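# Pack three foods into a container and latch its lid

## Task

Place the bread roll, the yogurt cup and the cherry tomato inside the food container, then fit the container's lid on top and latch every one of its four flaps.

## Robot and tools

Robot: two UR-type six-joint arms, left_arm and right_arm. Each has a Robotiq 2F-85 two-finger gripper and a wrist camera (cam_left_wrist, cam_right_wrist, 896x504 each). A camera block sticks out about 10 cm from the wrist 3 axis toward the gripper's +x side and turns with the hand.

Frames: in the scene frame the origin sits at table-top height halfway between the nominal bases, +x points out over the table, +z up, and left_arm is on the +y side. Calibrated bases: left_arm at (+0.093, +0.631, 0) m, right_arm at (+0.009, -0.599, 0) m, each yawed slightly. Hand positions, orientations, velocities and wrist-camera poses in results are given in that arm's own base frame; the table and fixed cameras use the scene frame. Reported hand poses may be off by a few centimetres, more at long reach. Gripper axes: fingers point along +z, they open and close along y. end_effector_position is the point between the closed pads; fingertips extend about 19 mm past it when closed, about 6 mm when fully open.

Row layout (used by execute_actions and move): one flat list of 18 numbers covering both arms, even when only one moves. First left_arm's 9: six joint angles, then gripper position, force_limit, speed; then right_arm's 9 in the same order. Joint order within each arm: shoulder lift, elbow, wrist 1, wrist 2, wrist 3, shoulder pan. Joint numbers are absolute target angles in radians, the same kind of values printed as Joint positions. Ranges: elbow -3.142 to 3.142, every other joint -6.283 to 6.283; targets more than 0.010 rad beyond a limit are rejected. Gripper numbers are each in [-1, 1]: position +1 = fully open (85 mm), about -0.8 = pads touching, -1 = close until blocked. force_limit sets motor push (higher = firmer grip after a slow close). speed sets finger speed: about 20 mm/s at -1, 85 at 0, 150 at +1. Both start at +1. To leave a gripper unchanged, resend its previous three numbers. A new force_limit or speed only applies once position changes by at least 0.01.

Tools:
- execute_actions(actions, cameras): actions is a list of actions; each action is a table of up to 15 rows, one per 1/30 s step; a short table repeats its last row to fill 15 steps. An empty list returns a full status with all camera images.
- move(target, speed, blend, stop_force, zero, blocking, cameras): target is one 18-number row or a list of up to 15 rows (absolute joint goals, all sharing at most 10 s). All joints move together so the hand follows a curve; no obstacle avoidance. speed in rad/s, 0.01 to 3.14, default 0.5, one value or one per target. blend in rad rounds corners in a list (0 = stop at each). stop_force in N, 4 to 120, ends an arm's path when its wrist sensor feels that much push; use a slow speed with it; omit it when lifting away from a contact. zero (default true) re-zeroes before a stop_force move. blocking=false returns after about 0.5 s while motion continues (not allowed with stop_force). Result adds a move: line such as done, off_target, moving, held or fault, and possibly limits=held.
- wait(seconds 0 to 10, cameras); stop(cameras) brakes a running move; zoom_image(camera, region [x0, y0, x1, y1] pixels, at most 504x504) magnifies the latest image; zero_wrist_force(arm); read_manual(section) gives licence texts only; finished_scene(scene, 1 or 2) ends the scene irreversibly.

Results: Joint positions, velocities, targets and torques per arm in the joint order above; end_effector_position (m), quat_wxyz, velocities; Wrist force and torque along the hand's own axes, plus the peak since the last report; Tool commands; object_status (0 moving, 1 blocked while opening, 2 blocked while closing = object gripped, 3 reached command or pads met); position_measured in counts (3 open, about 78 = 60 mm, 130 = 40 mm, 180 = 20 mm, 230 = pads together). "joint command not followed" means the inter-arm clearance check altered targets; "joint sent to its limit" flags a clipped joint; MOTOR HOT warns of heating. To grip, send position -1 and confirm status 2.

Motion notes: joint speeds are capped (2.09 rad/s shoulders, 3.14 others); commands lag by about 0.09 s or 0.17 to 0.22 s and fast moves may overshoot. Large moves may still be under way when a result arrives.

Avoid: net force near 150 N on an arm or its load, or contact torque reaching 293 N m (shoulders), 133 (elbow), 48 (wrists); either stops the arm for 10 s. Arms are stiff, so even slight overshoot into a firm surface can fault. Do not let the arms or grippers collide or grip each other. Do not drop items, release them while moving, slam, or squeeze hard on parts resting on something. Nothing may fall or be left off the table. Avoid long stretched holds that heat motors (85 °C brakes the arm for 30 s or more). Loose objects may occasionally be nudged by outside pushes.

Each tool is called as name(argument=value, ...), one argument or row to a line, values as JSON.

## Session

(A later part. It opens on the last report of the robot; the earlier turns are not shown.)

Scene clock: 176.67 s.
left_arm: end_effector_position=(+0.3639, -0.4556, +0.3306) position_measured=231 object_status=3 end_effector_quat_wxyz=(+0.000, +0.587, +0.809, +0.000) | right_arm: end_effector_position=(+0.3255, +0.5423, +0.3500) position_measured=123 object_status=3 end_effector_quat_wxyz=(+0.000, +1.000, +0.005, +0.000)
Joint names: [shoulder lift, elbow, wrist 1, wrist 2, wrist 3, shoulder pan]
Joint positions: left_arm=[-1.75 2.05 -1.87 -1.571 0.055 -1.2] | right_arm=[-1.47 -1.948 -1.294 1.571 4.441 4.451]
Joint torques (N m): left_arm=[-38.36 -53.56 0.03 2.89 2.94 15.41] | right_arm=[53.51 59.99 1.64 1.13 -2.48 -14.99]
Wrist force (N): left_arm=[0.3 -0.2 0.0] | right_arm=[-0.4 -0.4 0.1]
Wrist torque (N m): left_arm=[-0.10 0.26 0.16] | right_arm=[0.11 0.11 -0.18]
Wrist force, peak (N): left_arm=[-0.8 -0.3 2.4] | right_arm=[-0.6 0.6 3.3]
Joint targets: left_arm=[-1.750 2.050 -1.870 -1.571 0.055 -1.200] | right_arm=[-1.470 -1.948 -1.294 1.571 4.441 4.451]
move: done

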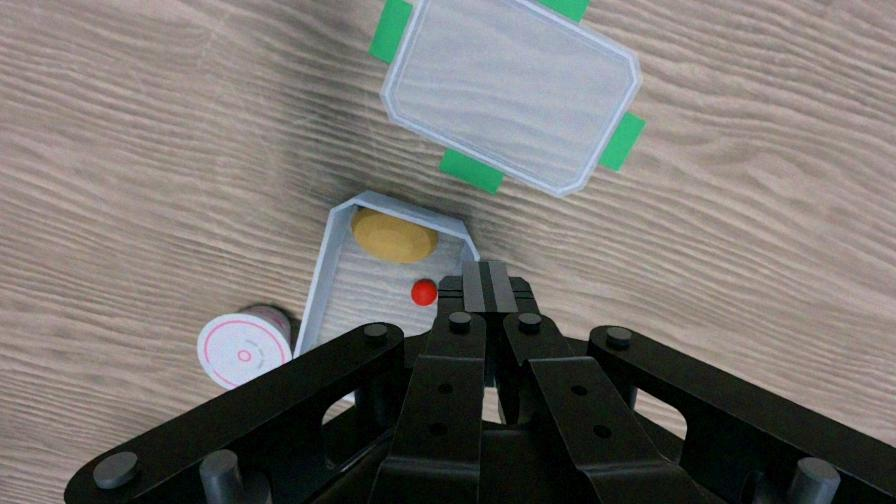

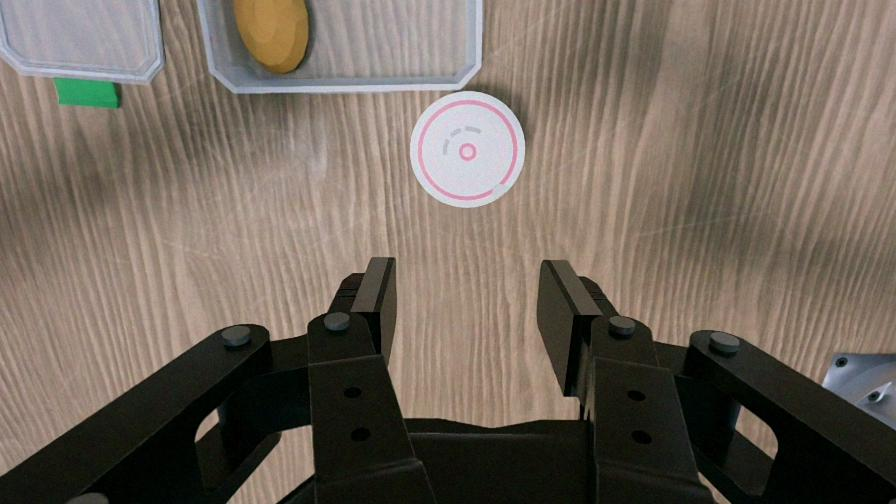

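move(
  target=[
    [-1.5435,2.3028,-2.6270,-1.6144,0.1413,-1.4609,-0.82,-0.8,0,-1.4450,-2.4443,-0.5449,1.6847,5.906,4.3275,-0.16,-1,-1],
    [-1.3423,2.3180,-2.8437,-1.6122,0.1341,-1.4684,-0.82,-0.8,0,-1.6766,-2.4814,-0.2738,1.6782,5.927,4.3511,-0.16,-1,-1],
  ],
  speed=[0.6,0.12],
  stop_force=15,
  cameras=["all"],
)

Scene clock: 184.23 s.
left_arm: end_effector_position=(+0.2287, -0.6368, +0.0680) position_measured=231 object_status=3 end_effector_quat_wxyz=(+0.104, +0.712, +0.686, -0.108) | right_arm: end_effector_position=(+0.3320, +0.4720, +0.0660) position_measured=149 object_status=3 end_effector_quat_wxyz=(-0.105, +0.703, -0.696, -0.106)
Joint names: [shoulder lift, elbow, wrist 1, wrist 2, wrist 3, shoulder pan]
Joint positions: left_arm=[-1.342 2.318 -2.844 -1.612 0.134 -1.468] | right_arm=[-1.677 -2.481 -0.274 1.678 5.927 4.351]
Joint torques (N m): left_arm=[-34.25 -22.56 -8.25 3.56 -2.7 -14.82] | right_arm=[31.18 20.59 8.25 -1.64 1.75 18.36]
Wrist force (N): left_arm=[0.3 -0.4 -0.3] | right_arm=[-0.7 -0.1 -1.6]
Wrist torque (N m): left_arm=[-0.18 0.30 0.28] | right_arm=[-0.01 0.35 -0.40]
Wrist force, peak (N): left_arm=[0.6 1.0 -0.6] | right_arm=[-0.7 0.1 -7.9]
Joint targets: left_arm=[-1.342 2.318 -2.844 -1.612 0.134 -1.468] | right_arm=[-1.677 -2.481 -0.274 1.678 5.927 4.351]
move: done

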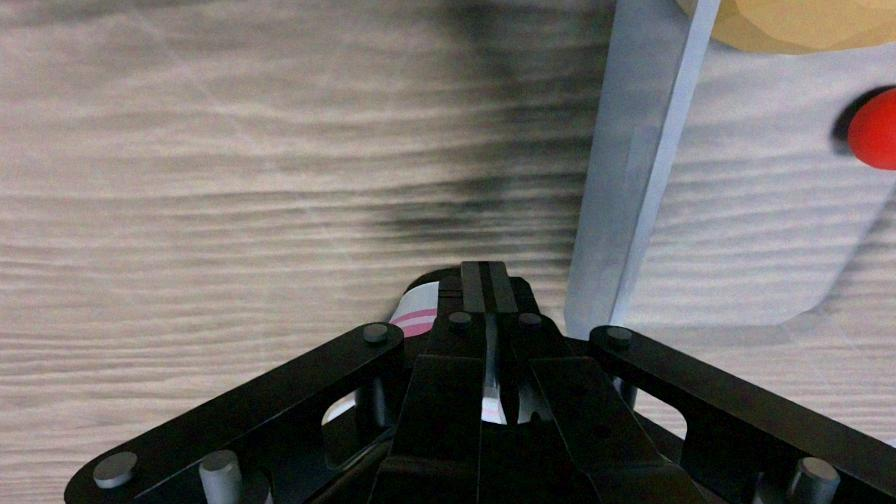

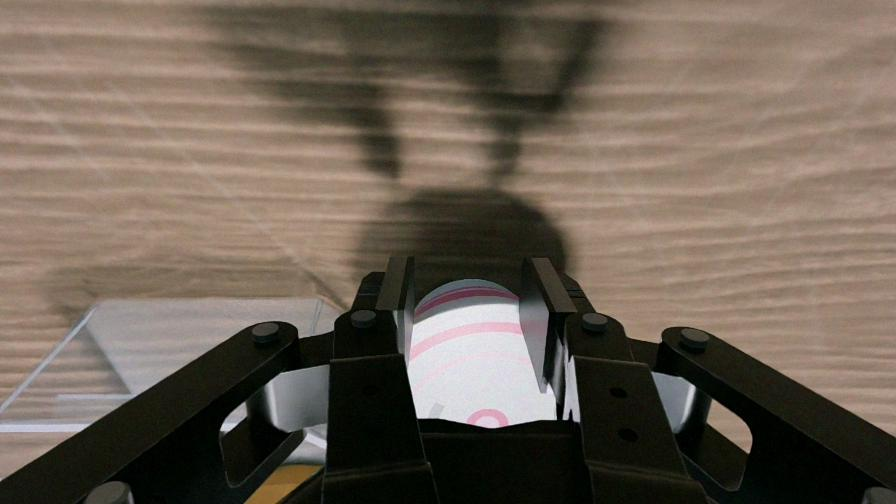

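move(
  target=[
    [-1.3423,2.3180,-2.8437,-1.6122,0.1200,-1.4832,-0.82,-0.8,0,-1.6766,-2.4814,-0.2738,1.6782,5.927,4.3511,-0.16,-1,-1],
    [-1.3211,2.2873,-2.8344,-1.6109,0.116,-1.4875,-0.82,-0.8,0,-1.6766,-2.4814,-0.2738,1.6782,5.927,4.3511,-0.16,-1,-1],
  ],
  speed=[0.1,0.012],
  stop_force=18,
  cameras=["cam_left_wrist"],
)

Scene clock: 188.77 s.
left_arm: end_effector_position=(+0.2183, -0.6581, +0.0680) position_measured=231 object_status=3 end_effector_quat_wxyz=(+0.102, +0.713, +0.686, -0.109) | right_arm: end_effector_position=(+0.3320, +0.4720, +0.0660) position_measured=149 object_status=3 end_effector_quat_wxyz=(-0.105, +0.703, -0.696, -0.106)
Joint names: [shoulder lift, elbow, wrist 1, wrist 2, wrist 3, shoulder pan]
Joint positions: left_arm=[-1.321 2.287 -2.834 -1.611 0.116 -1.488] | right_arm=[-1.677 -2.481 -0.274 1.678 5.927 4.351]
Joint torques (N m): left_arm=[-35.47 -39.21 -0.68 3.32 -2.8 -15.05] | right_arm=[36.67 23.56 7.97 -1.36 1.75 17.24]
Wrist force (N): left_arm=[1.1 -0.4 -1.8] | right_arm=[0.1 -0.4 -1.1]
Wrist torque (N m): left_arm=[-0.15 0.36 0.28] | right_arm=[0.04 0.31 -0.39]
Wrist force, peak (N): left_arm=[1.3 -0.5 -2.6] | right_arm=[-0.4 -0.4 -3.6]
Joint targets: left_arm=[-1.321 2.287 -2.834 -1.611 0.116 -1.487] | right_arm=[-1.677 -2.481 -0.274 1.678 5.927 4.351]
move: done
Images, in order (width x height): cam_left_wrist 896x504.

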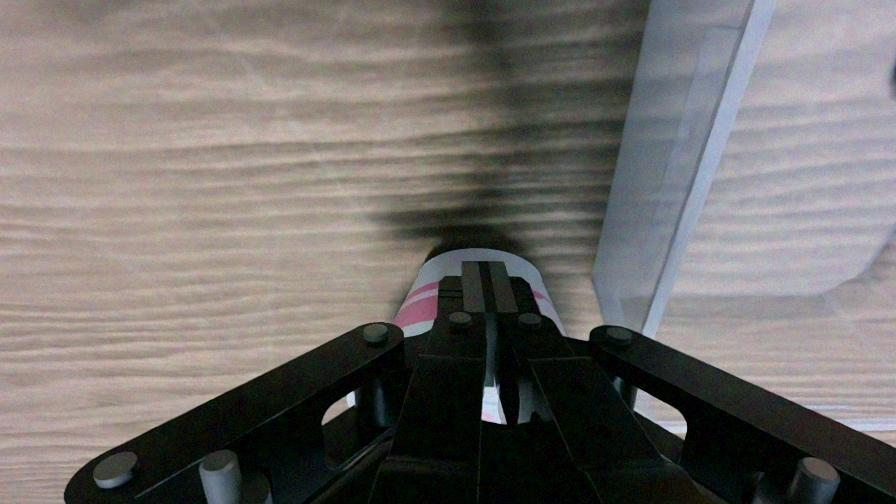

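wait(
  seconds=0,
  cameras=["all"],
)

zoom_image(
  camera="cam_left_wrist",
  region=[360, 200, 612, 340],
)

zoom_image(
  camera="cam_right_wrist",
  region=[300, 220, 650, 440],
)

Scene clock: 189.03 s.
left_arm: end_effector_position=(+0.2183, -0.6581, +0.0680) position_measured=231 object_status=3 end_effector_quat_wxyz=(+0.102, +0.713, +0.686, -0.109) | right_arm: end_effector_position=(+0.3320, +0.4720, +0.0660) position_measured=149 object_status=3 end_effector_quat_wxyz=(-0.105, +0.703, -0.696, -0.106)
Joint names: [shoulder lift, elbow, wrist 1, wrist 2, wrist 3, shoulder pan]
Joint positions: left_arm=[-1.321 2.287 -2.834 -1.611 0.116 -1.488] | right_arm=[-1.677 -2.481 -0.274 1.678 5.927 4.351]
Joint torques (N m): left_arm=[-34.93 -37.78 -0.96 3.08 -3.11 -16.76] | right_arm=[34 24.59 7.89 -1.54 2.22 19.93]
Wrist force (N): left_arm=[1.4 -0.5 -1.9] | right_arm=[0.3 -0.3 -0.5]
Wrist torque (N m): left_arm=[-0.16 0.32 0.28] | right_arm=[0.06 0.27 -0.38]
Wrist force, peak (N): left_arm=[1.4 -0.4 -2.0] | right_arm=[-0.3 -0.9 -0.5]
Joint targets: left_arm=[-1.321 2.287 -2.834 -1.611 0.116 -1.487] | right_arm=[-1.677 -2.481 -0.274 1.678 5.927 4.351]
Tool commands: left_gripper/position=-0.82 left_gripper/force_limit=-0.8 left_gripper/speed=+0.0 right_gripper/position=-0.16 right_gripper/force_limit=-1.0 right_gripper/speed=-1.0

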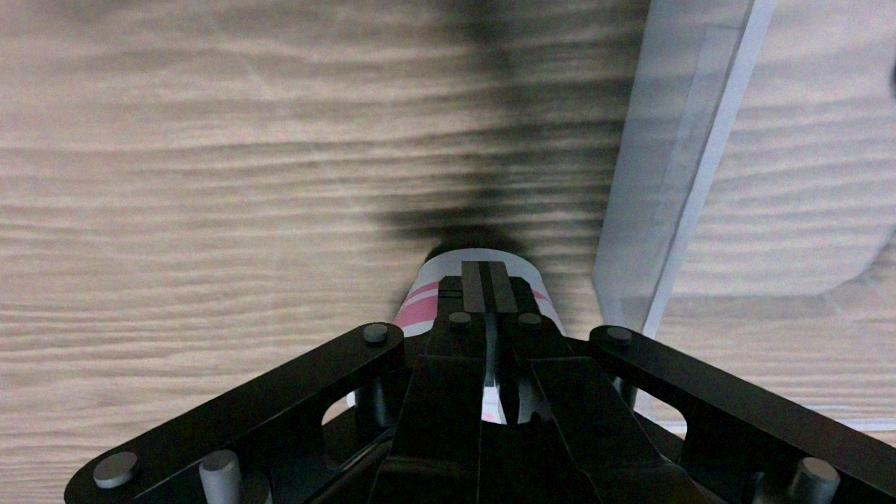

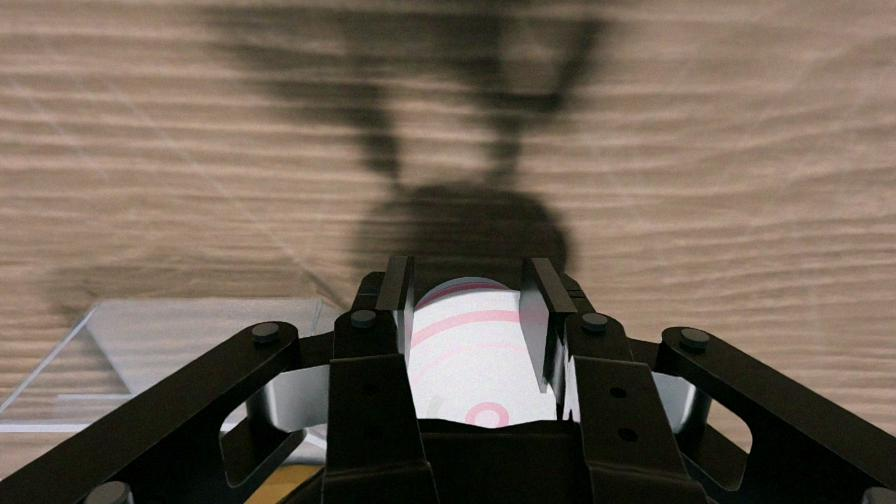

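Scaled by 2.000 from the camera's 896x504 image, which has a finer 1280x720 frame.

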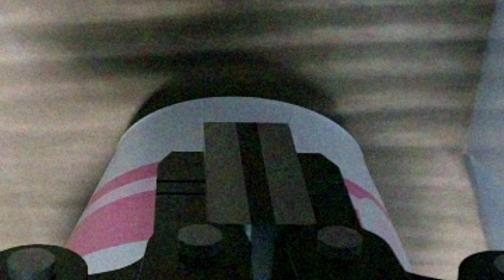

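Scaled by 1.440 from the camera's 896x504 image, which has a finer 1280x720 frame.

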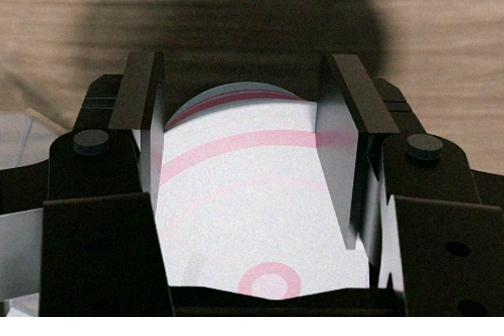

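move(
  target=[-1.3070,2.2668,-2.8282,-1.6103,0.113,-1.4904,-0.82,-0.8,0,-1.6766,-2.4814,-0.2738,1.6782,5.927,4.3511,-0.16,-1,-1],
  speed=0.01,
  stop_force=18,
  zero=false,
  cameras=["cam_left_wrist","cam_right_wrist"],
)

Scene clock: 192.07 s.
left_arm: end_effector_position=(+0.2175, -0.6701, +0.0680) position_measured=231 object_status=3 end_effector_quat_wxyz=(+0.102, +0.712, +0.686, -0.109) | right_arm: end_effector_position=(+0.3320, +0.4720, +0.0660) position_measured=149 object_status=3 end_effector_quat_wxyz=(-0.105, +0.703, -0.696, -0.106)
Joint names: [shoulder lift, elbow, wrist 1, wrist 2, wrist 3, shoulder pan]
Joint positions: left_arm=[-1.307 2.267 -2.828 -1.61 0.113 -1.49] | right_arm=[-1.677 -2.481 -0.274 1.678 5.927 4.351]
Joint torques (N m): left_arm=[-34.62 -37.43 -0.65 3.26 -2.92 -16.45] | right_arm=[43.1 33.25 6.36 -0.24 1.89 18.11]
Wrist force (N): left_arm=[0.4 0.1 -1.1] | right_arm=[-0.4 -0.9 -0.3]
Wrist torque (N m): left_arm=[-0.10 0.31 0.28] | right_arm=[-0.07 0.25 -0.40]
Wrist force, peak (N): left_arm=[2.2 -0.8 -3.5] | right_arm=[0.9 -1.4 -2.3]
Joint targets: left_arm=[-1.307 2.267 -2.828 -1.610 0.113 -1.490] | right_arm=[-1.677 -2.481 -0.274 1.678 5.927 4.351]
move: done

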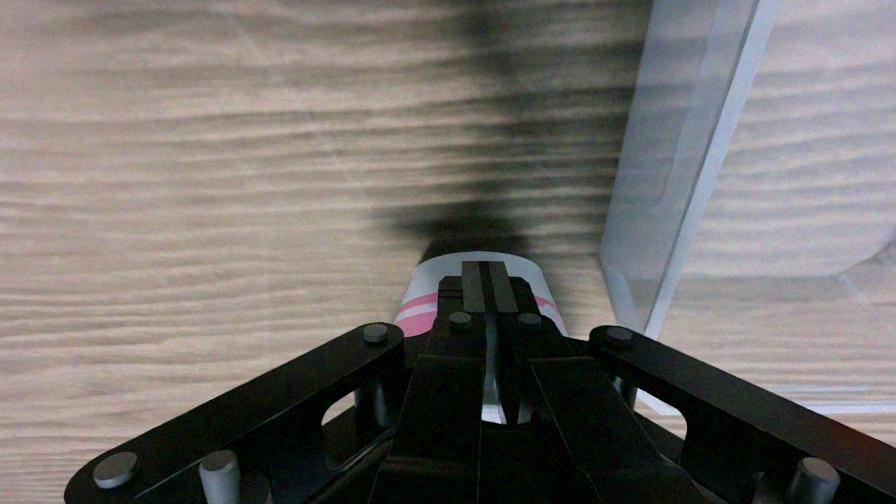

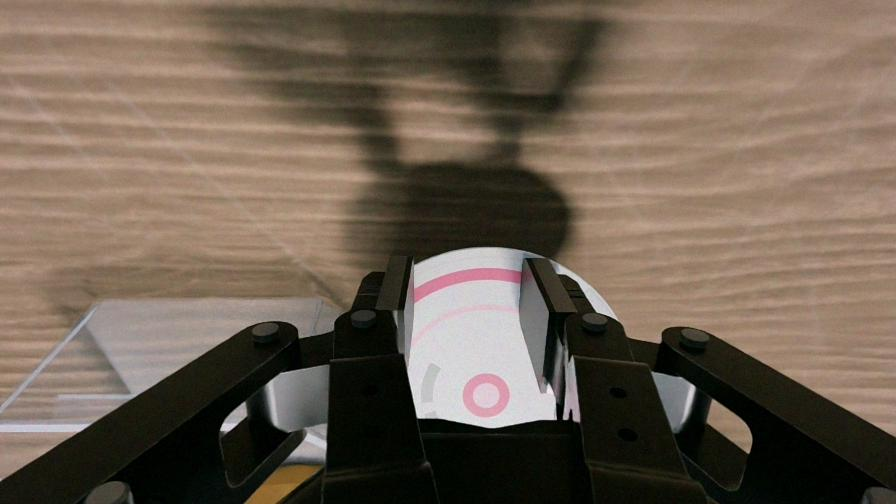

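move(
  target=[
    [-1.3423,2.3180,-2.8437,-1.6122,0.1200,-1.4832,-0.82,-0.8,0,-1.6766,-2.4814,-0.2738,1.6782,5.927,4.3511,-0.16,-1,-1],
    [-1.5435,2.3028,-2.6270,-1.6144,0.1413,-1.4609,-0.82,-0.8,0,-1.4450,-2.4443,-0.5449,1.6847,5.906,4.3275,-0.16,-1,-1],
    [-1.75,2.05,-1.87,-1.571,0.0553,-1.20,-0.82,-0.8,0,-1.4703,-1.9484,-1.2937,1.571,4.4406,4.4506,-0.16,-1,-1],
  ],
  speed=[0.05,0.3,0.7],
  cameras=["all"],
)

Scene clock: 197.90 s.
left_arm: end_effector_position=(+0.3639, -0.4556, +0.3306) position_measured=231 object_status=3 end_effector_quat_wxyz=(+0.000, +0.587, +0.809, +0.000) | right_arm: end_effector_position=(+0.3256, +0.5423, +0.3500) position_measured=149 object_status=3 end_effector_quat_wxyz=(+0.000, +1.000, +0.005, +0.000)
Joint names: [shoulder lift, elbow, wrist 1, wrist 2, wrist 3, shoulder pan]
Joint positions: left_arm=[-1.75 2.05 -1.87 -1.571 0.055 -1.2] | right_arm=[-1.47 -1.948 -1.294 1.571 4.441 4.451]
Joint torques (N m): left_arm=[-37.91 -53.97 -0.59 3.49 -2.85 13.88] | right_arm=[30.36 60.45 1.53 -2.42 -1.95 17.37]
Wrist force (N): left_arm=[0.3 0.2 0.2] | right_arm=[-0.6 -0.1 0.0]
Wrist torque (N m): left_arm=[-0.05 0.26 0.30] | right_arm=[0.17 0.13 -0.18]
Wrist force, peak (N): left_arm=[0.5 -0.2 -1.4] | right_arm=[-0.2 -0.1 2.0]
Joint targets: left_arm=[-1.750 2.050 -1.870 -1.571 0.055 -1.200] | right_arm=[-1.470 -1.948 -1.294 1.571 4.441 4.451]
move: done

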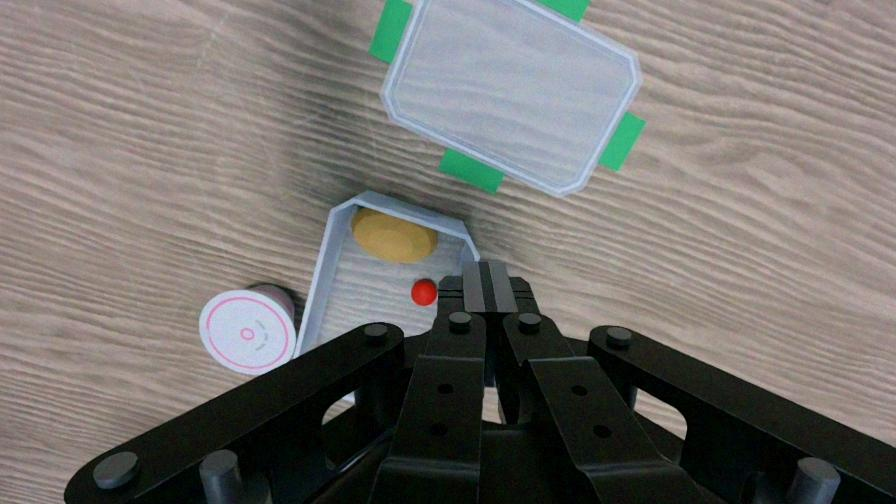

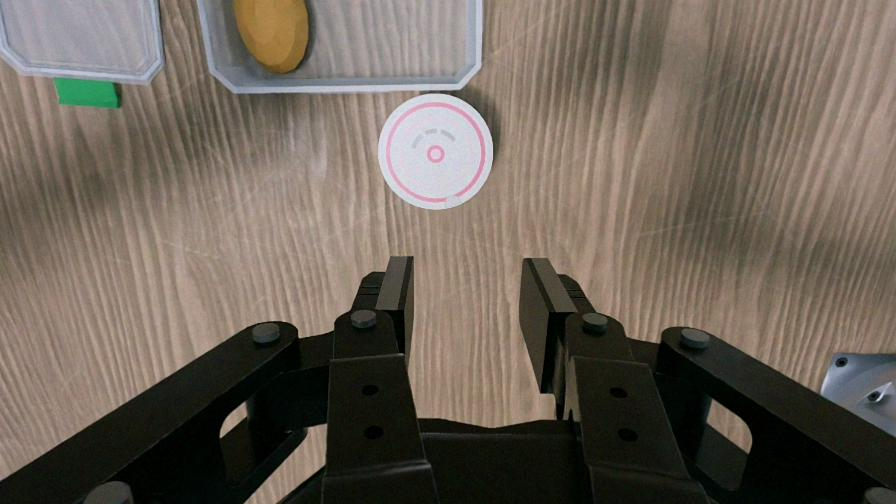

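move(
  target=[
    [-1.5435,2.3028,-2.6270,-1.6144,0.1413,-1.4609,-0.82,-0.8,0,-1.4450,-2.4443,-0.5449,1.6847,5.906,4.3275,-0.16,-1,-1],
    [-1.3665,2.3717,-2.8738,-1.6078,0.12,-1.4833,-0.82,-0.8,0,-1.7003,-2.4725,-0.2578,1.6752,5.9375,4.3620,-0.16,-1,-1],
    [-1.3665,2.3717,-2.8738,-1.6078,0.12,-1.4833,-0.82,-0.8,0,-1.7219,-2.4451,-0.2623,1.6714,5.9508,4.3755,-0.16,-1,-1],
  ],
  speed=[0.6,0.15,0.02],
  stop_force=10,
  cameras=["all"],
)

Scene clock: 205.47 s.
left_arm: end_effector_position=(+0.2179, -0.6117, +0.0620) position_measured=231 object_status=3 end_effector_quat_wxyz=(+0.104, +0.712, +0.686, -0.108) | right_arm: end_effector_position=(+0.3301, +0.5018, +0.0600) position_measured=149 object_status=3 end_effector_quat_wxyz=(-0.105, +0.703, -0.696, -0.106)
Joint names: [shoulder lift, elbow, wrist 1, wrist 2, wrist 3, shoulder pan]
Joint positions: left_arm=[-1.366 2.372 -2.874 -1.608 0.12 -1.483] | right_arm=[-1.722 -2.445 -0.262 1.671 5.951 4.375]
Joint torques (N m): left_arm=[-31.63 -21.44 -8.12 3.71 -2.83 -15.8] | right_arm=[33.25 40.52 2.44 -1.43 1.62 16.74]
Wrist force (N): left_arm=[0.3 -0.7 -0.1] | right_arm=[0.0 -0.4 0.2]
Wrist torque (N m): left_arm=[-0.24 0.32 0.29] | right_arm=[0.00 0.22 -0.42]
Wrist force, peak (N): left_arm=[0.4 -1.0 0.3] | right_arm=[-1.5 0.1 -0.1]
Joint targets: left_arm=[-1.367 2.372 -2.874 -1.608 0.120 -1.483] | right_arm=[-1.722 -2.445 -0.262 1.671 5.951 4.375]
move: done

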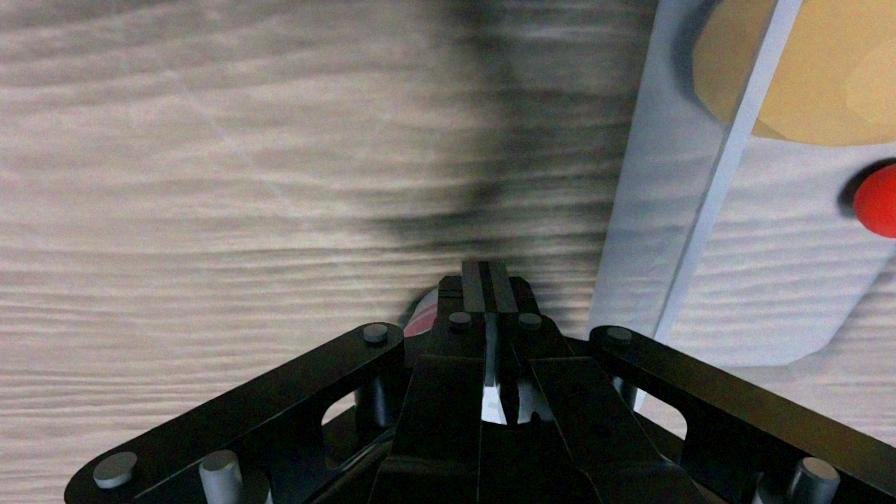

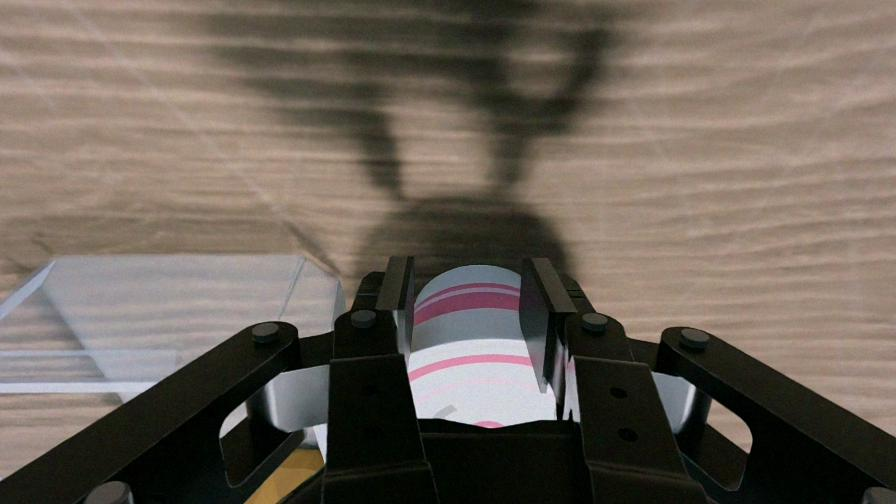

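move(
  target=[-1.3356,2.3276,-2.8608,-1.6061,0.108,-1.4963,-0.82,-0.8,0,-1.7219,-2.4451,-0.2623,1.6714,5.9508,4.3755,-0.16,-1,-1],
  speed=0.012,
  stop_force=12,
  cameras=["all"],
)

Scene clock: 208.27 s.
left_arm: end_effector_position=(+0.2160, -0.6217, +0.0620) position_measured=231 object_status=3 end_effector_quat_wxyz=(+0.103, +0.712, +0.686, -0.108) | right_arm: end_effector_position=(+0.3301, +0.5018, +0.0600) position_measured=149 object_status=3 end_effector_quat_wxyz=(-0.105, +0.703, -0.696, -0.106)
Joint names: [shoulder lift, elbow, wrist 1, wrist 2, wrist 3, shoulder pan]
Joint positions: left_arm=[-1.355 2.356 -2.869 -1.607 0.116 -1.488] | right_arm=[-1.722 -2.445 -0.262 1.671 5.951 4.376]
Joint torques (N m): left_arm=[-54.25 -29.65 -10.74 0.13 1.84 11.87] | right_arm=[39.31 39.51 10.96 0.65 1.58 19.28]
Wrist force (N): left_arm=[11.2 0.4 -3.1] | right_arm=[10.3 0.7 -3.6]
Wrist torque (N m): left_arm=[-0.24 0.40 0.28] | right_arm=[-0.09 0.33 -0.62]
Wrist force, peak (N): left_arm=[13.5 1.4 -2.9] | right_arm=[11.9 0.4 -3.7]
Joint targets: left_arm=[-1.355 2.356 -2.869 -1.607 0.116 -1.488] | right_arm=[-1.722 -2.445 -0.262 1.671 5.951 4.375]
move: contact (left_arm); left_arm: the elbow is farthest, 0.028 rad from its target

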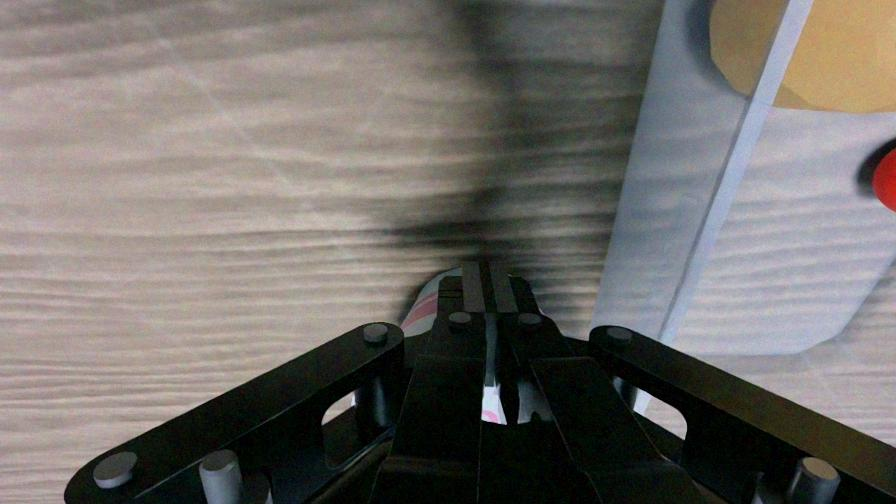

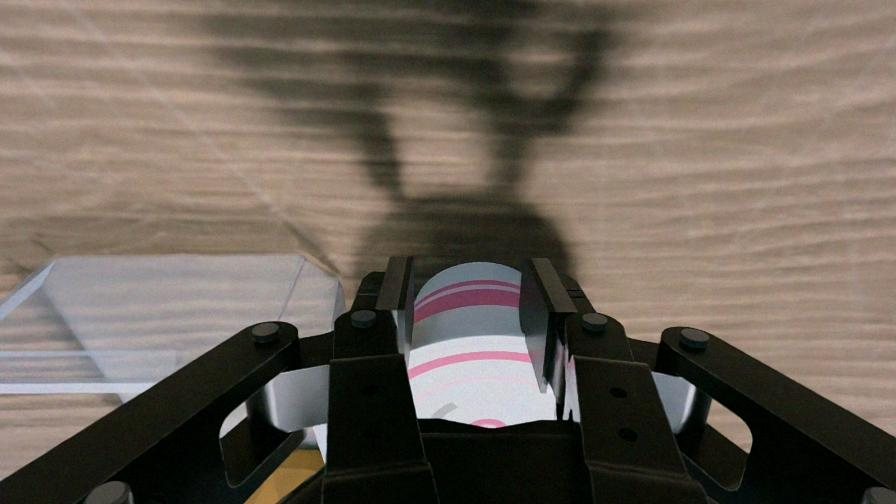

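move(
  target=[-1.3480,2.3450,-2.8660,-1.6067,0.1136,-1.4905,-0.82,-0.8,0,-1.7219,-2.4451,-0.2623,1.6714,5.9508,4.3755,-0.16,-1,-1],
  speed=0.01,
  stop_force=24,
  zero=false,
)

Scene clock: 210.00 s.
left_arm: end_effector_position=(+0.2158, -0.6235, +0.0621) position_measured=231 object_status=3 end_effector_quat_wxyz=(+0.103, +0.712, +0.686, -0.108) | right_arm: end_effector_position=(+0.3301, +0.5018, +0.0600) position_measured=149 object_status=3 end_effector_quat_wxyz=(-0.105, +0.703, -0.696, -0.106)
Joint names: [shoulder lift, elbow, wrist 1, wrist 2, wrist 3, shoulder pan]
Joint positions: left_arm=[-1.353 2.353 -2.868 -1.607 0.115 -1.489] | right_arm=[-1.722 -2.445 -0.262 1.671 5.951 4.376]
Joint torques (N m): left_arm=[-55.28 -37.35 -12.91 -4.82 1.61 7.04] | right_arm=[47.55 40.06 11.34 0.57 1.88 16.94]
Wrist force (N): left_arm=[22.2 1.6 -6.4] | right_arm=[21.1 2.2 -5.9]
Wrist torque (N m): left_arm=[-0.25 0.56 0.27] | right_arm=[-0.12 0.50 -0.84]
Wrist force, peak (N): left_arm=[24.8 2.0 -8.4] | right_arm=[23.5 1.9 -6.8]
Joint targets: left_arm=[-1.353 2.353 -2.868 -1.607 0.115 -1.489] | right_arm=[-1.722 -2.445 -0.262 1.671 5.951 4.375]
move: contact (left_arm)

move(
  target=[
    [-1.3947,2.3472,-2.8216,-1.6030,0.1042,-1.4997,-0.82,-0.8,0,-1.6740,-2.4406,-0.3136,1.6683,5.9615,4.3867,-0.16,-1,-1],
    [-1.4700,2.3205,-2.7197,-1.6030,0.1042,-1.4997,-0.82,-0.8,0,-1.5901,-2.4113,-0.4268,1.6683,5.9615,4.3867,-0.16,-1,-1],
  ],
  speed=0.06,
  blend=[0.01,0],
  cameras=["all"],
)

Scene clock: 215.23 s.
left_arm: end_effector_position=(+0.2098, -0.6233, +0.1247) position_measured=231 object_status=3 end_effector_quat_wxyz=(+0.104, +0.712, +0.686, -0.108) | right_arm: end_effector_position=(+0.3241, +0.5018, +0.1225) position_measured=149 object_status=3 end_effector_quat_wxyz=(-0.105, +0.703, -0.696, -0.106)
Joint names: [shoulder lift, elbow, wrist 1, wrist 2, wrist 3, shoulder pan]
Joint positions: left_arm=[-1.47 2.321 -2.72 -1.603 0.104 -1.5] | right_arm=[-1.59 -2.411 -0.427 1.668 5.962 4.387]
Joint torques (N m): left_arm=[-49.12 -55.67 -6.12 0.7 -2.9 -21.59] | right_arm=[54.45 60.21 8.07 0.81 2.25 22.85]
Wrist force (N): left_arm=[20.7 2.0 -6.1] | right_arm=[19.2 2.2 -5.5]
Wrist torque (N m): left_arm=[-0.18 0.52 0.29] | right_arm=[0.02 0.52 -0.81]
Wrist force, peak (N): left_arm=[30.1 2.7 -9.1] | right_arm=[28.8 3.3 -8.0]
Joint targets: left_arm=[-1.470 2.320 -2.720 -1.603 0.104 -1.500] | right_arm=[-1.590 -2.411 -0.427 1.668 5.962 4.387]
move: done

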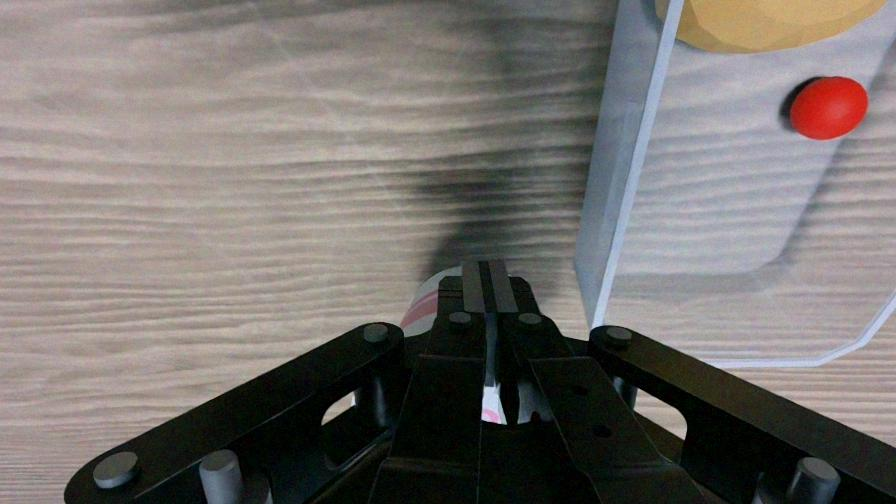

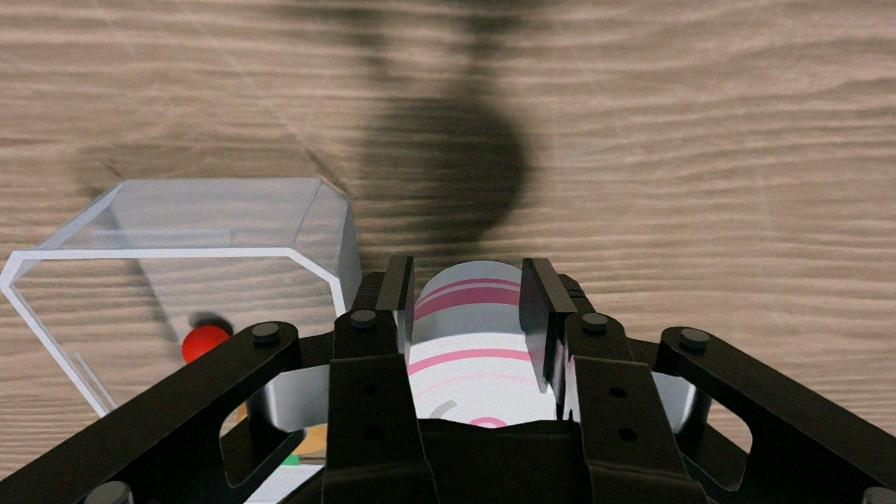

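move(
  target=[
    [-1.5370,2.2877,-2.6198,-1.6030,0.1042,-1.4997,-0.82,-0.8,0,-1.5166,-2.3755,-0.5361,1.6683,5.9615,4.3867,-0.16,-1,-1],
    [-1.5357,2.2855,-2.6158,-1.6249,0.1759,-1.4248,-0.82,-0.8,0,-1.5831,-2.3093,-0.5418,1.6845,5.9052,4.3282,-0.16,-1,-1],
    [-1.5296,2.2778,-2.6095,-1.6467,0.2483,-1.3493,-0.82,-0.8,0,-1.6461,-2.2408,-0.5533,1.6984,5.8559,4.2774,-0.16,-1,-1],
    [-1.5188,2.2645,-2.6007,-1.6681,0.3211,-1.2737,-0.82,-0.8,0,-1.7064,-2.1696,-0.5699,1.7103,5.8123,4.2326,-0.16,-1,-1],
  ],
  speed=0.08,
  blend=[0.01,0.01,0.01,0],
  cameras=["all"],
)

Scene clock: 220.00 s.
left_arm: end_effector_position=(+0.3292, -0.5748, +0.1671) position_measured=231 object_status=3 end_effector_quat_wxyz=(+0.104, +0.712, +0.686, -0.108) | right_arm: end_effector_position=(+0.4410, +0.5559, +0.1651) position_measured=149 object_status=3 end_effector_quat_wxyz=(-0.105, +0.703, -0.696, -0.106)
Joint names: [shoulder lift, elbow, wrist 1, wrist 2, wrist 3, shoulder pan]
Joint positions: left_arm=[-1.519 2.265 -2.601 -1.668 0.321 -1.274] | right_arm=[-1.706 -2.17 -0.57 1.71 5.812 4.233]
Joint torques (N m): left_arm=[-28.84 -57.24 -5.26 -5.78 2.49 6.38] | right_arm=[47.09 62.53 7.23 3.69 -2.05 -2.43]
Wrist force (N): left_arm=[20.9 2.3 -6.2] | right_arm=[19.0 2.5 -5.6]
Wrist torque (N m): left_arm=[-0.14 0.50 0.16] | right_arm=[-0.01 0.59 -0.67]
Wrist force, peak (N): left_arm=[30.6 3.0 -7.7] | right_arm=[28.8 3.6 -7.6]
Joint targets: left_arm=[-1.519 2.265 -2.601 -1.668 0.321 -1.274] | right_arm=[-1.706 -2.170 -0.570 1.710 5.812 4.233]
move: done

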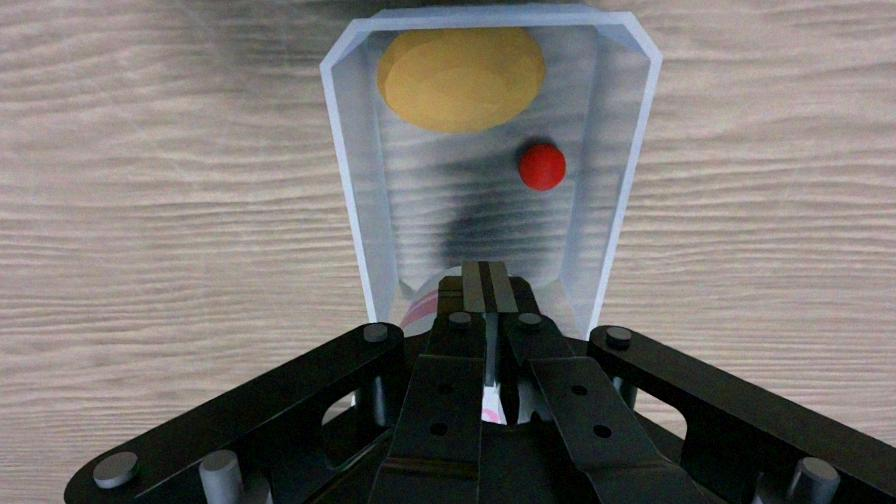

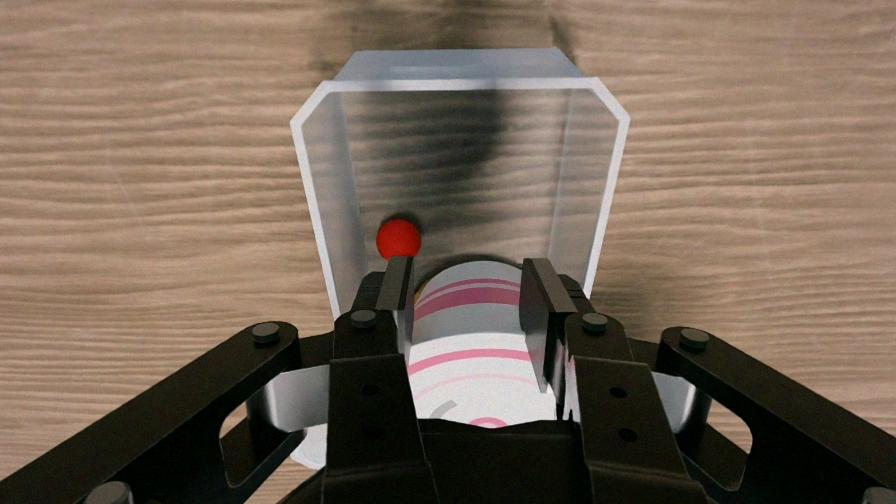

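move(
  target=[-1.4412,2.3021,-2.7159,-1.6681,0.3211,-1.2737,-0.82,-0.8,0,-1.7773,-2.2045,-0.4641,1.7103,5.8123,4.2326,-0.16,-1,-1],
  speed=0.06,
  cameras=["all"],
)

Scene clock: 222.73 s.
left_arm: end_effector_position=(+0.3293, -0.5748, +0.1172) position_measured=231 object_status=3 end_effector_quat_wxyz=(+0.104, +0.712, +0.686, -0.108) | right_arm: end_effector_position=(+0.4411, +0.5559, +0.1151) position_measured=149 object_status=3 end_effector_quat_wxyz=(-0.105, +0.703, -0.696, -0.106)
Joint names: [shoulder lift, elbow, wrist 1, wrist 2, wrist 3, shoulder pan]
Joint positions: left_arm=[-1.441 2.302 -2.716 -1.668 0.321 -1.274] | right_arm=[-1.777 -2.204 -0.464 1.71 5.812 4.233]
Joint torques (N m): left_arm=[-33.16 -40.16 -12.56 -6.32 2.5 -8.24] | right_arm=[46.89 40.43 13.98 3.86 -1.27 5.87]
Wrist force (N): left_arm=[21.6 2.5 -5.7] | right_arm=[20.2 2.0 -4.8]
Wrist torque (N m): left_arm=[-0.12 0.48 0.17] | right_arm=[-0.09 0.43 -0.69]
Wrist force, peak (N): left_arm=[32.7 3.3 -8.9] | right_arm=[30.7 2.8 -8.3]
Joint targets: left_arm=[-1.441 2.302 -2.716 -1.668 0.321 -1.274] | right_arm=[-1.777 -2.204 -0.464 1.710 5.812 4.233]
move: done

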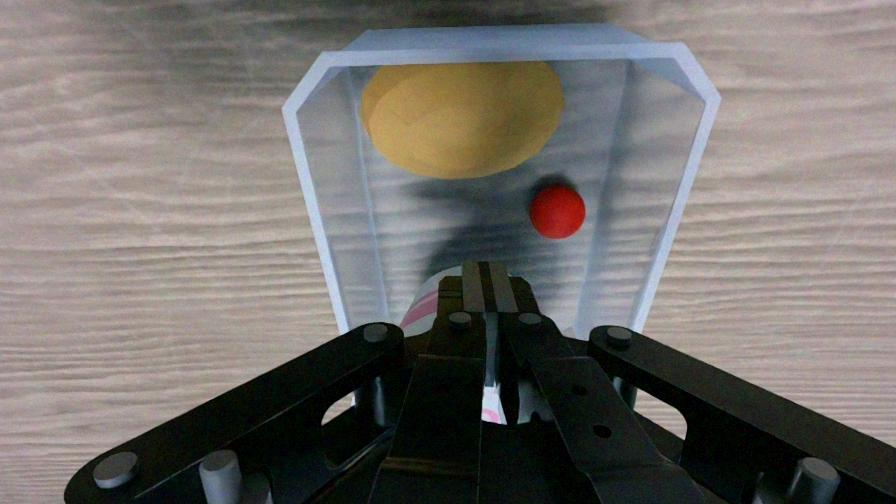

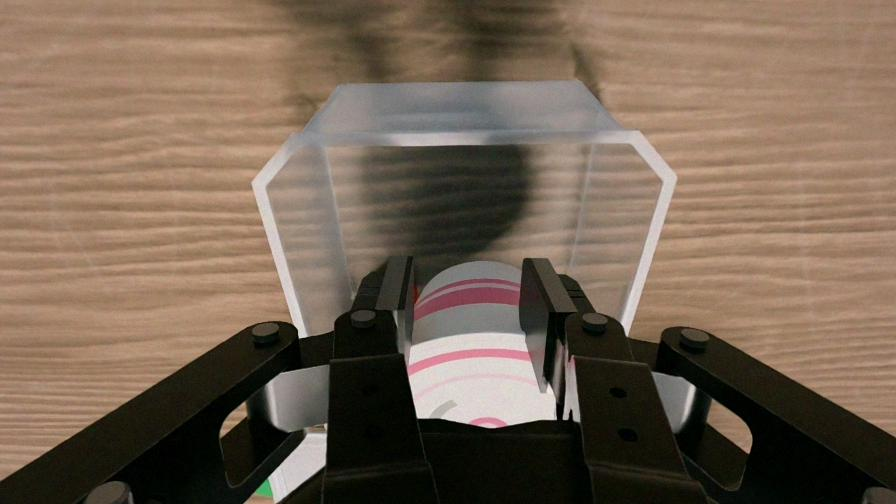

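move(
  target=[-1.3566,2.3301,-2.8286,-1.6681,0.3211,-1.2737,-0.82,-0.8,0,-1.8537,-2.2302,-0.3621,1.7103,5.8123,4.2326,-0.16,-1,-1],
  speed=0.05,
  stop_force=14,
  cameras=["all"],
)

Scene clock: 226.10 s.
left_arm: end_effector_position=(+0.3293, -0.5748, +0.0692) position_measured=231 object_status=3 end_effector_quat_wxyz=(+0.104, +0.712, +0.686, -0.108) | right_arm: end_effector_position=(+0.4411, +0.5559, +0.0670) position_measured=149 object_status=3 end_effector_quat_wxyz=(-0.105, +0.703, -0.696, -0.106)
Joint names: [shoulder lift, elbow, wrist 1, wrist 2, wrist 3, shoulder pan]
Joint positions: left_arm=[-1.357 2.33 -2.829 -1.668 0.321 -1.274] | right_arm=[-1.854 -2.23 -0.362 1.71 5.812 4.233]
Joint torques (N m): left_arm=[-33.54 -36.14 -12.71 -6.3 2.77 -26.29] | right_arm=[52.8 39.06 13.7 3.56 0.09 19.56]
Wrist force (N): left_arm=[22.3 2.3 -5.1] | right_arm=[20.8 2.3 -4.3]
Wrist torque (N m): left_arm=[-0.16 0.46 0.15] | right_arm=[0.01 0.39 -0.70]
Wrist force, peak (N): left_arm=[31.9 3.0 -8.4] | right_arm=[29.9 3.5 -8.4]
Joint targets: left_arm=[-1.357 2.330 -2.829 -1.668 0.321 -1.274] | right_arm=[-1.854 -2.230 -0.362 1.710 5.812 4.233]
move: done

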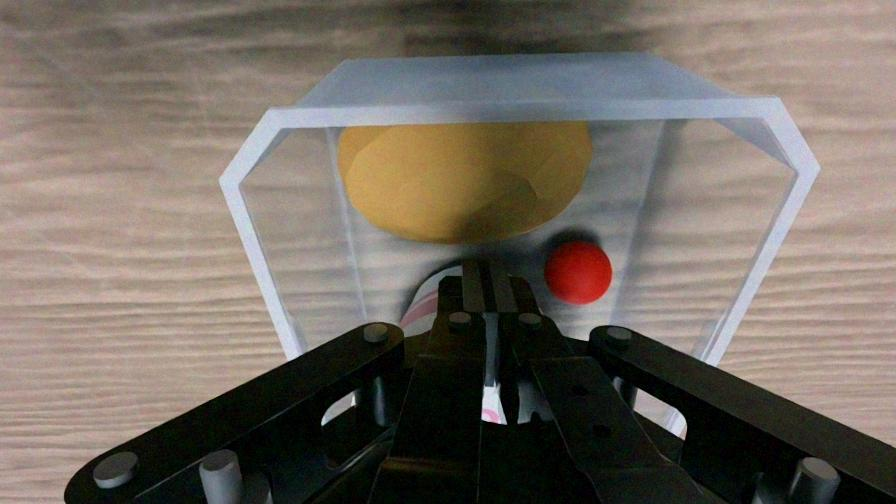

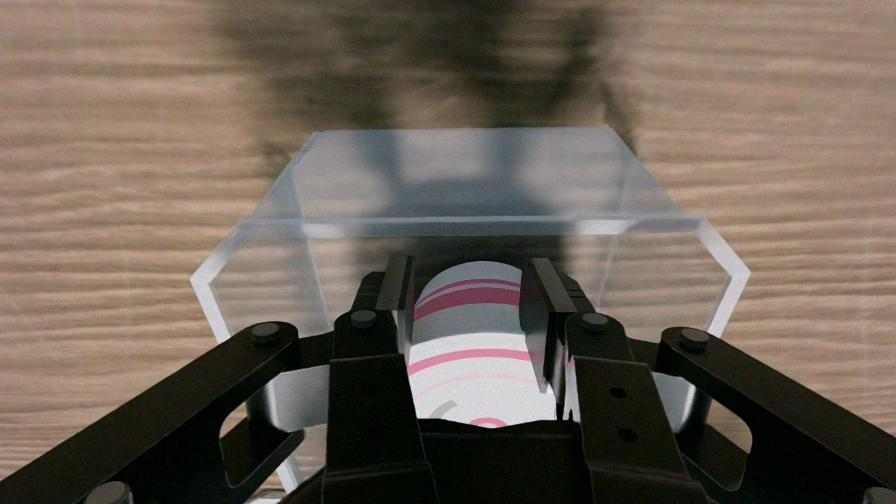

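move(
  target=[-1.3475,2.3327,-2.8403,-1.6681,0.3211,-1.2737,-0.82,-0.8,0,-1.8619,-2.2327,-0.3514,1.7103,5.8123,4.2326,-0.16,-1,-1],
  speed=0.02,
  stop_force=10,
)

move(
  target=[-1.3532,2.3407,-2.8426,-1.6681,0.3219,-1.2729,-0.82,-0.8,0,-1.8619,-2.2327,-0.3514,1.7103,5.8123,4.2326,-0.16,-1,-1],
  speed=0.02,
  cameras=["all"],
)

Scene clock: 228.17 s.
left_arm: end_effector_position=(+0.3292, -0.5747, +0.0642) position_measured=231 object_status=3 end_effector_quat_wxyz=(+0.104, +0.712, +0.686, -0.108) | right_arm: end_effector_position=(+0.4410, +0.5557, +0.0620) position_measured=149 object_status=3 end_effector_quat_wxyz=(-0.105, +0.703, -0.696, -0.106)
Joint names: [shoulder lift, elbow, wrist 1, wrist 2, wrist 3, shoulder pan]
Joint positions: left_arm=[-1.348 2.333 -2.84 -1.668 0.321 -1.274] | right_arm=[-1.862 -2.233 -0.351 1.71 5.812 4.233]
Joint torques (N m): left_arm=[-36.89 -35.09 -12.34 -5.86 2.86 -22.66] | right_arm=[52.15 36.08 13.21 3.64 1.01 26.48]
Wrist force (N): left_arm=[19.3 1.2 -6.6] | right_arm=[17.8 2.4 -6.4]
Wrist torque (N m): left_arm=[-0.23 0.51 0.16] | right_arm=[-0.02 0.47 -0.66]
Wrist force, peak (N): left_arm=[22.4 2.1 -5.4] | right_arm=[20.4 2.5 -5.5]
Joint targets: left_arm=[-1.348 2.333 -2.840 -1.668 0.321 -1.274] | right_arm=[-1.862 -2.233 -0.351 1.710 5.812 4.233]
move: done

Scene clock: 228.87 s.
left_arm: end_effector_position=(+0.3283, -0.5703, +0.0643) position_measured=231 object_status=3 end_effector_quat_wxyz=(+0.104, +0.712, +0.686, -0.108) | right_arm: end_effector_position=(+0.4410, +0.5558, +0.0620) position_measured=149 object_status=3 end_effector_quat_wxyz=(-0.105, +0.703, -0.696, -0.106)
Joint names: [shoulder lift, elbow, wrist 1, wrist 2, wrist 3, shoulder pan]
Joint positions: left_arm=[-1.353 2.34 -2.843 -1.668 0.322 -1.273] | right_arm=[-1.862 -2.233 -0.351 1.71 5.812 4.233]
Joint torques (N m): left_arm=[-57.05 -24.05 -8.29 -3.11 2.95 14.64] | right_arm=[51.76 36.75 6.78 1.81 0.26 17.11]
Wrist force (N): left_arm=[0.9 -0.2 -0.4] | right_arm=[0.4 -0.6 0.5]
Wrist torque (N m): left_arm=[-0.15 0.29 0.18] | right_arm=[-0.02 0.14 -0.28]
Wrist force, peak (N): left_arm=[20.0 1.3 -5.7] | right_arm=[18.1 2.4 -5.9]
Joint targets: left_arm=[-1.353 2.341 -2.843 -1.668 0.322 -1.273] | right_arm=[-1.862 -2.233 -0.351 1.710 5.812 4.233]
move: done

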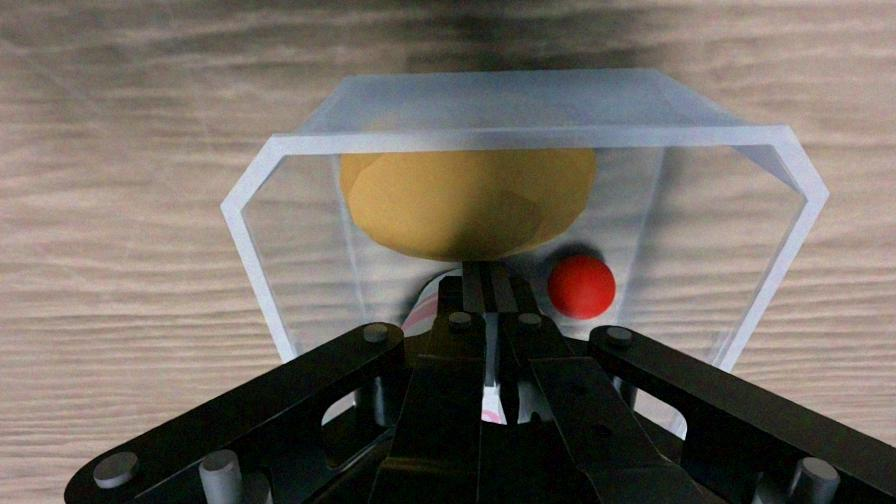

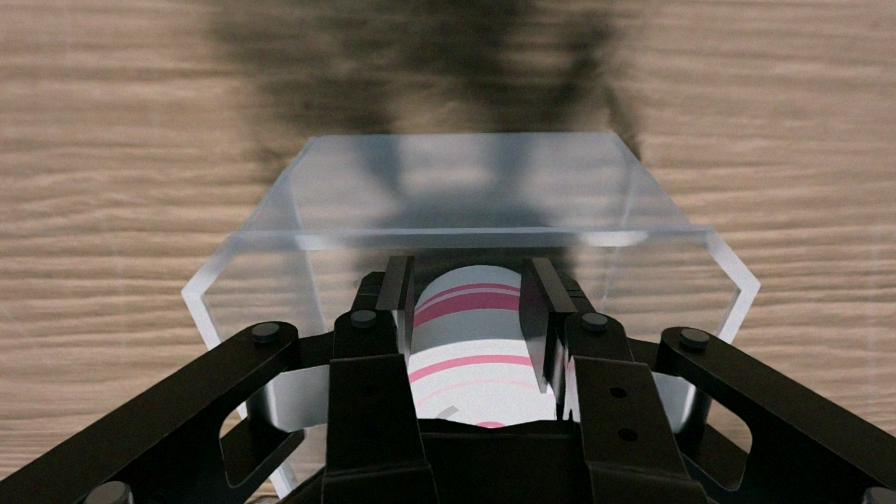

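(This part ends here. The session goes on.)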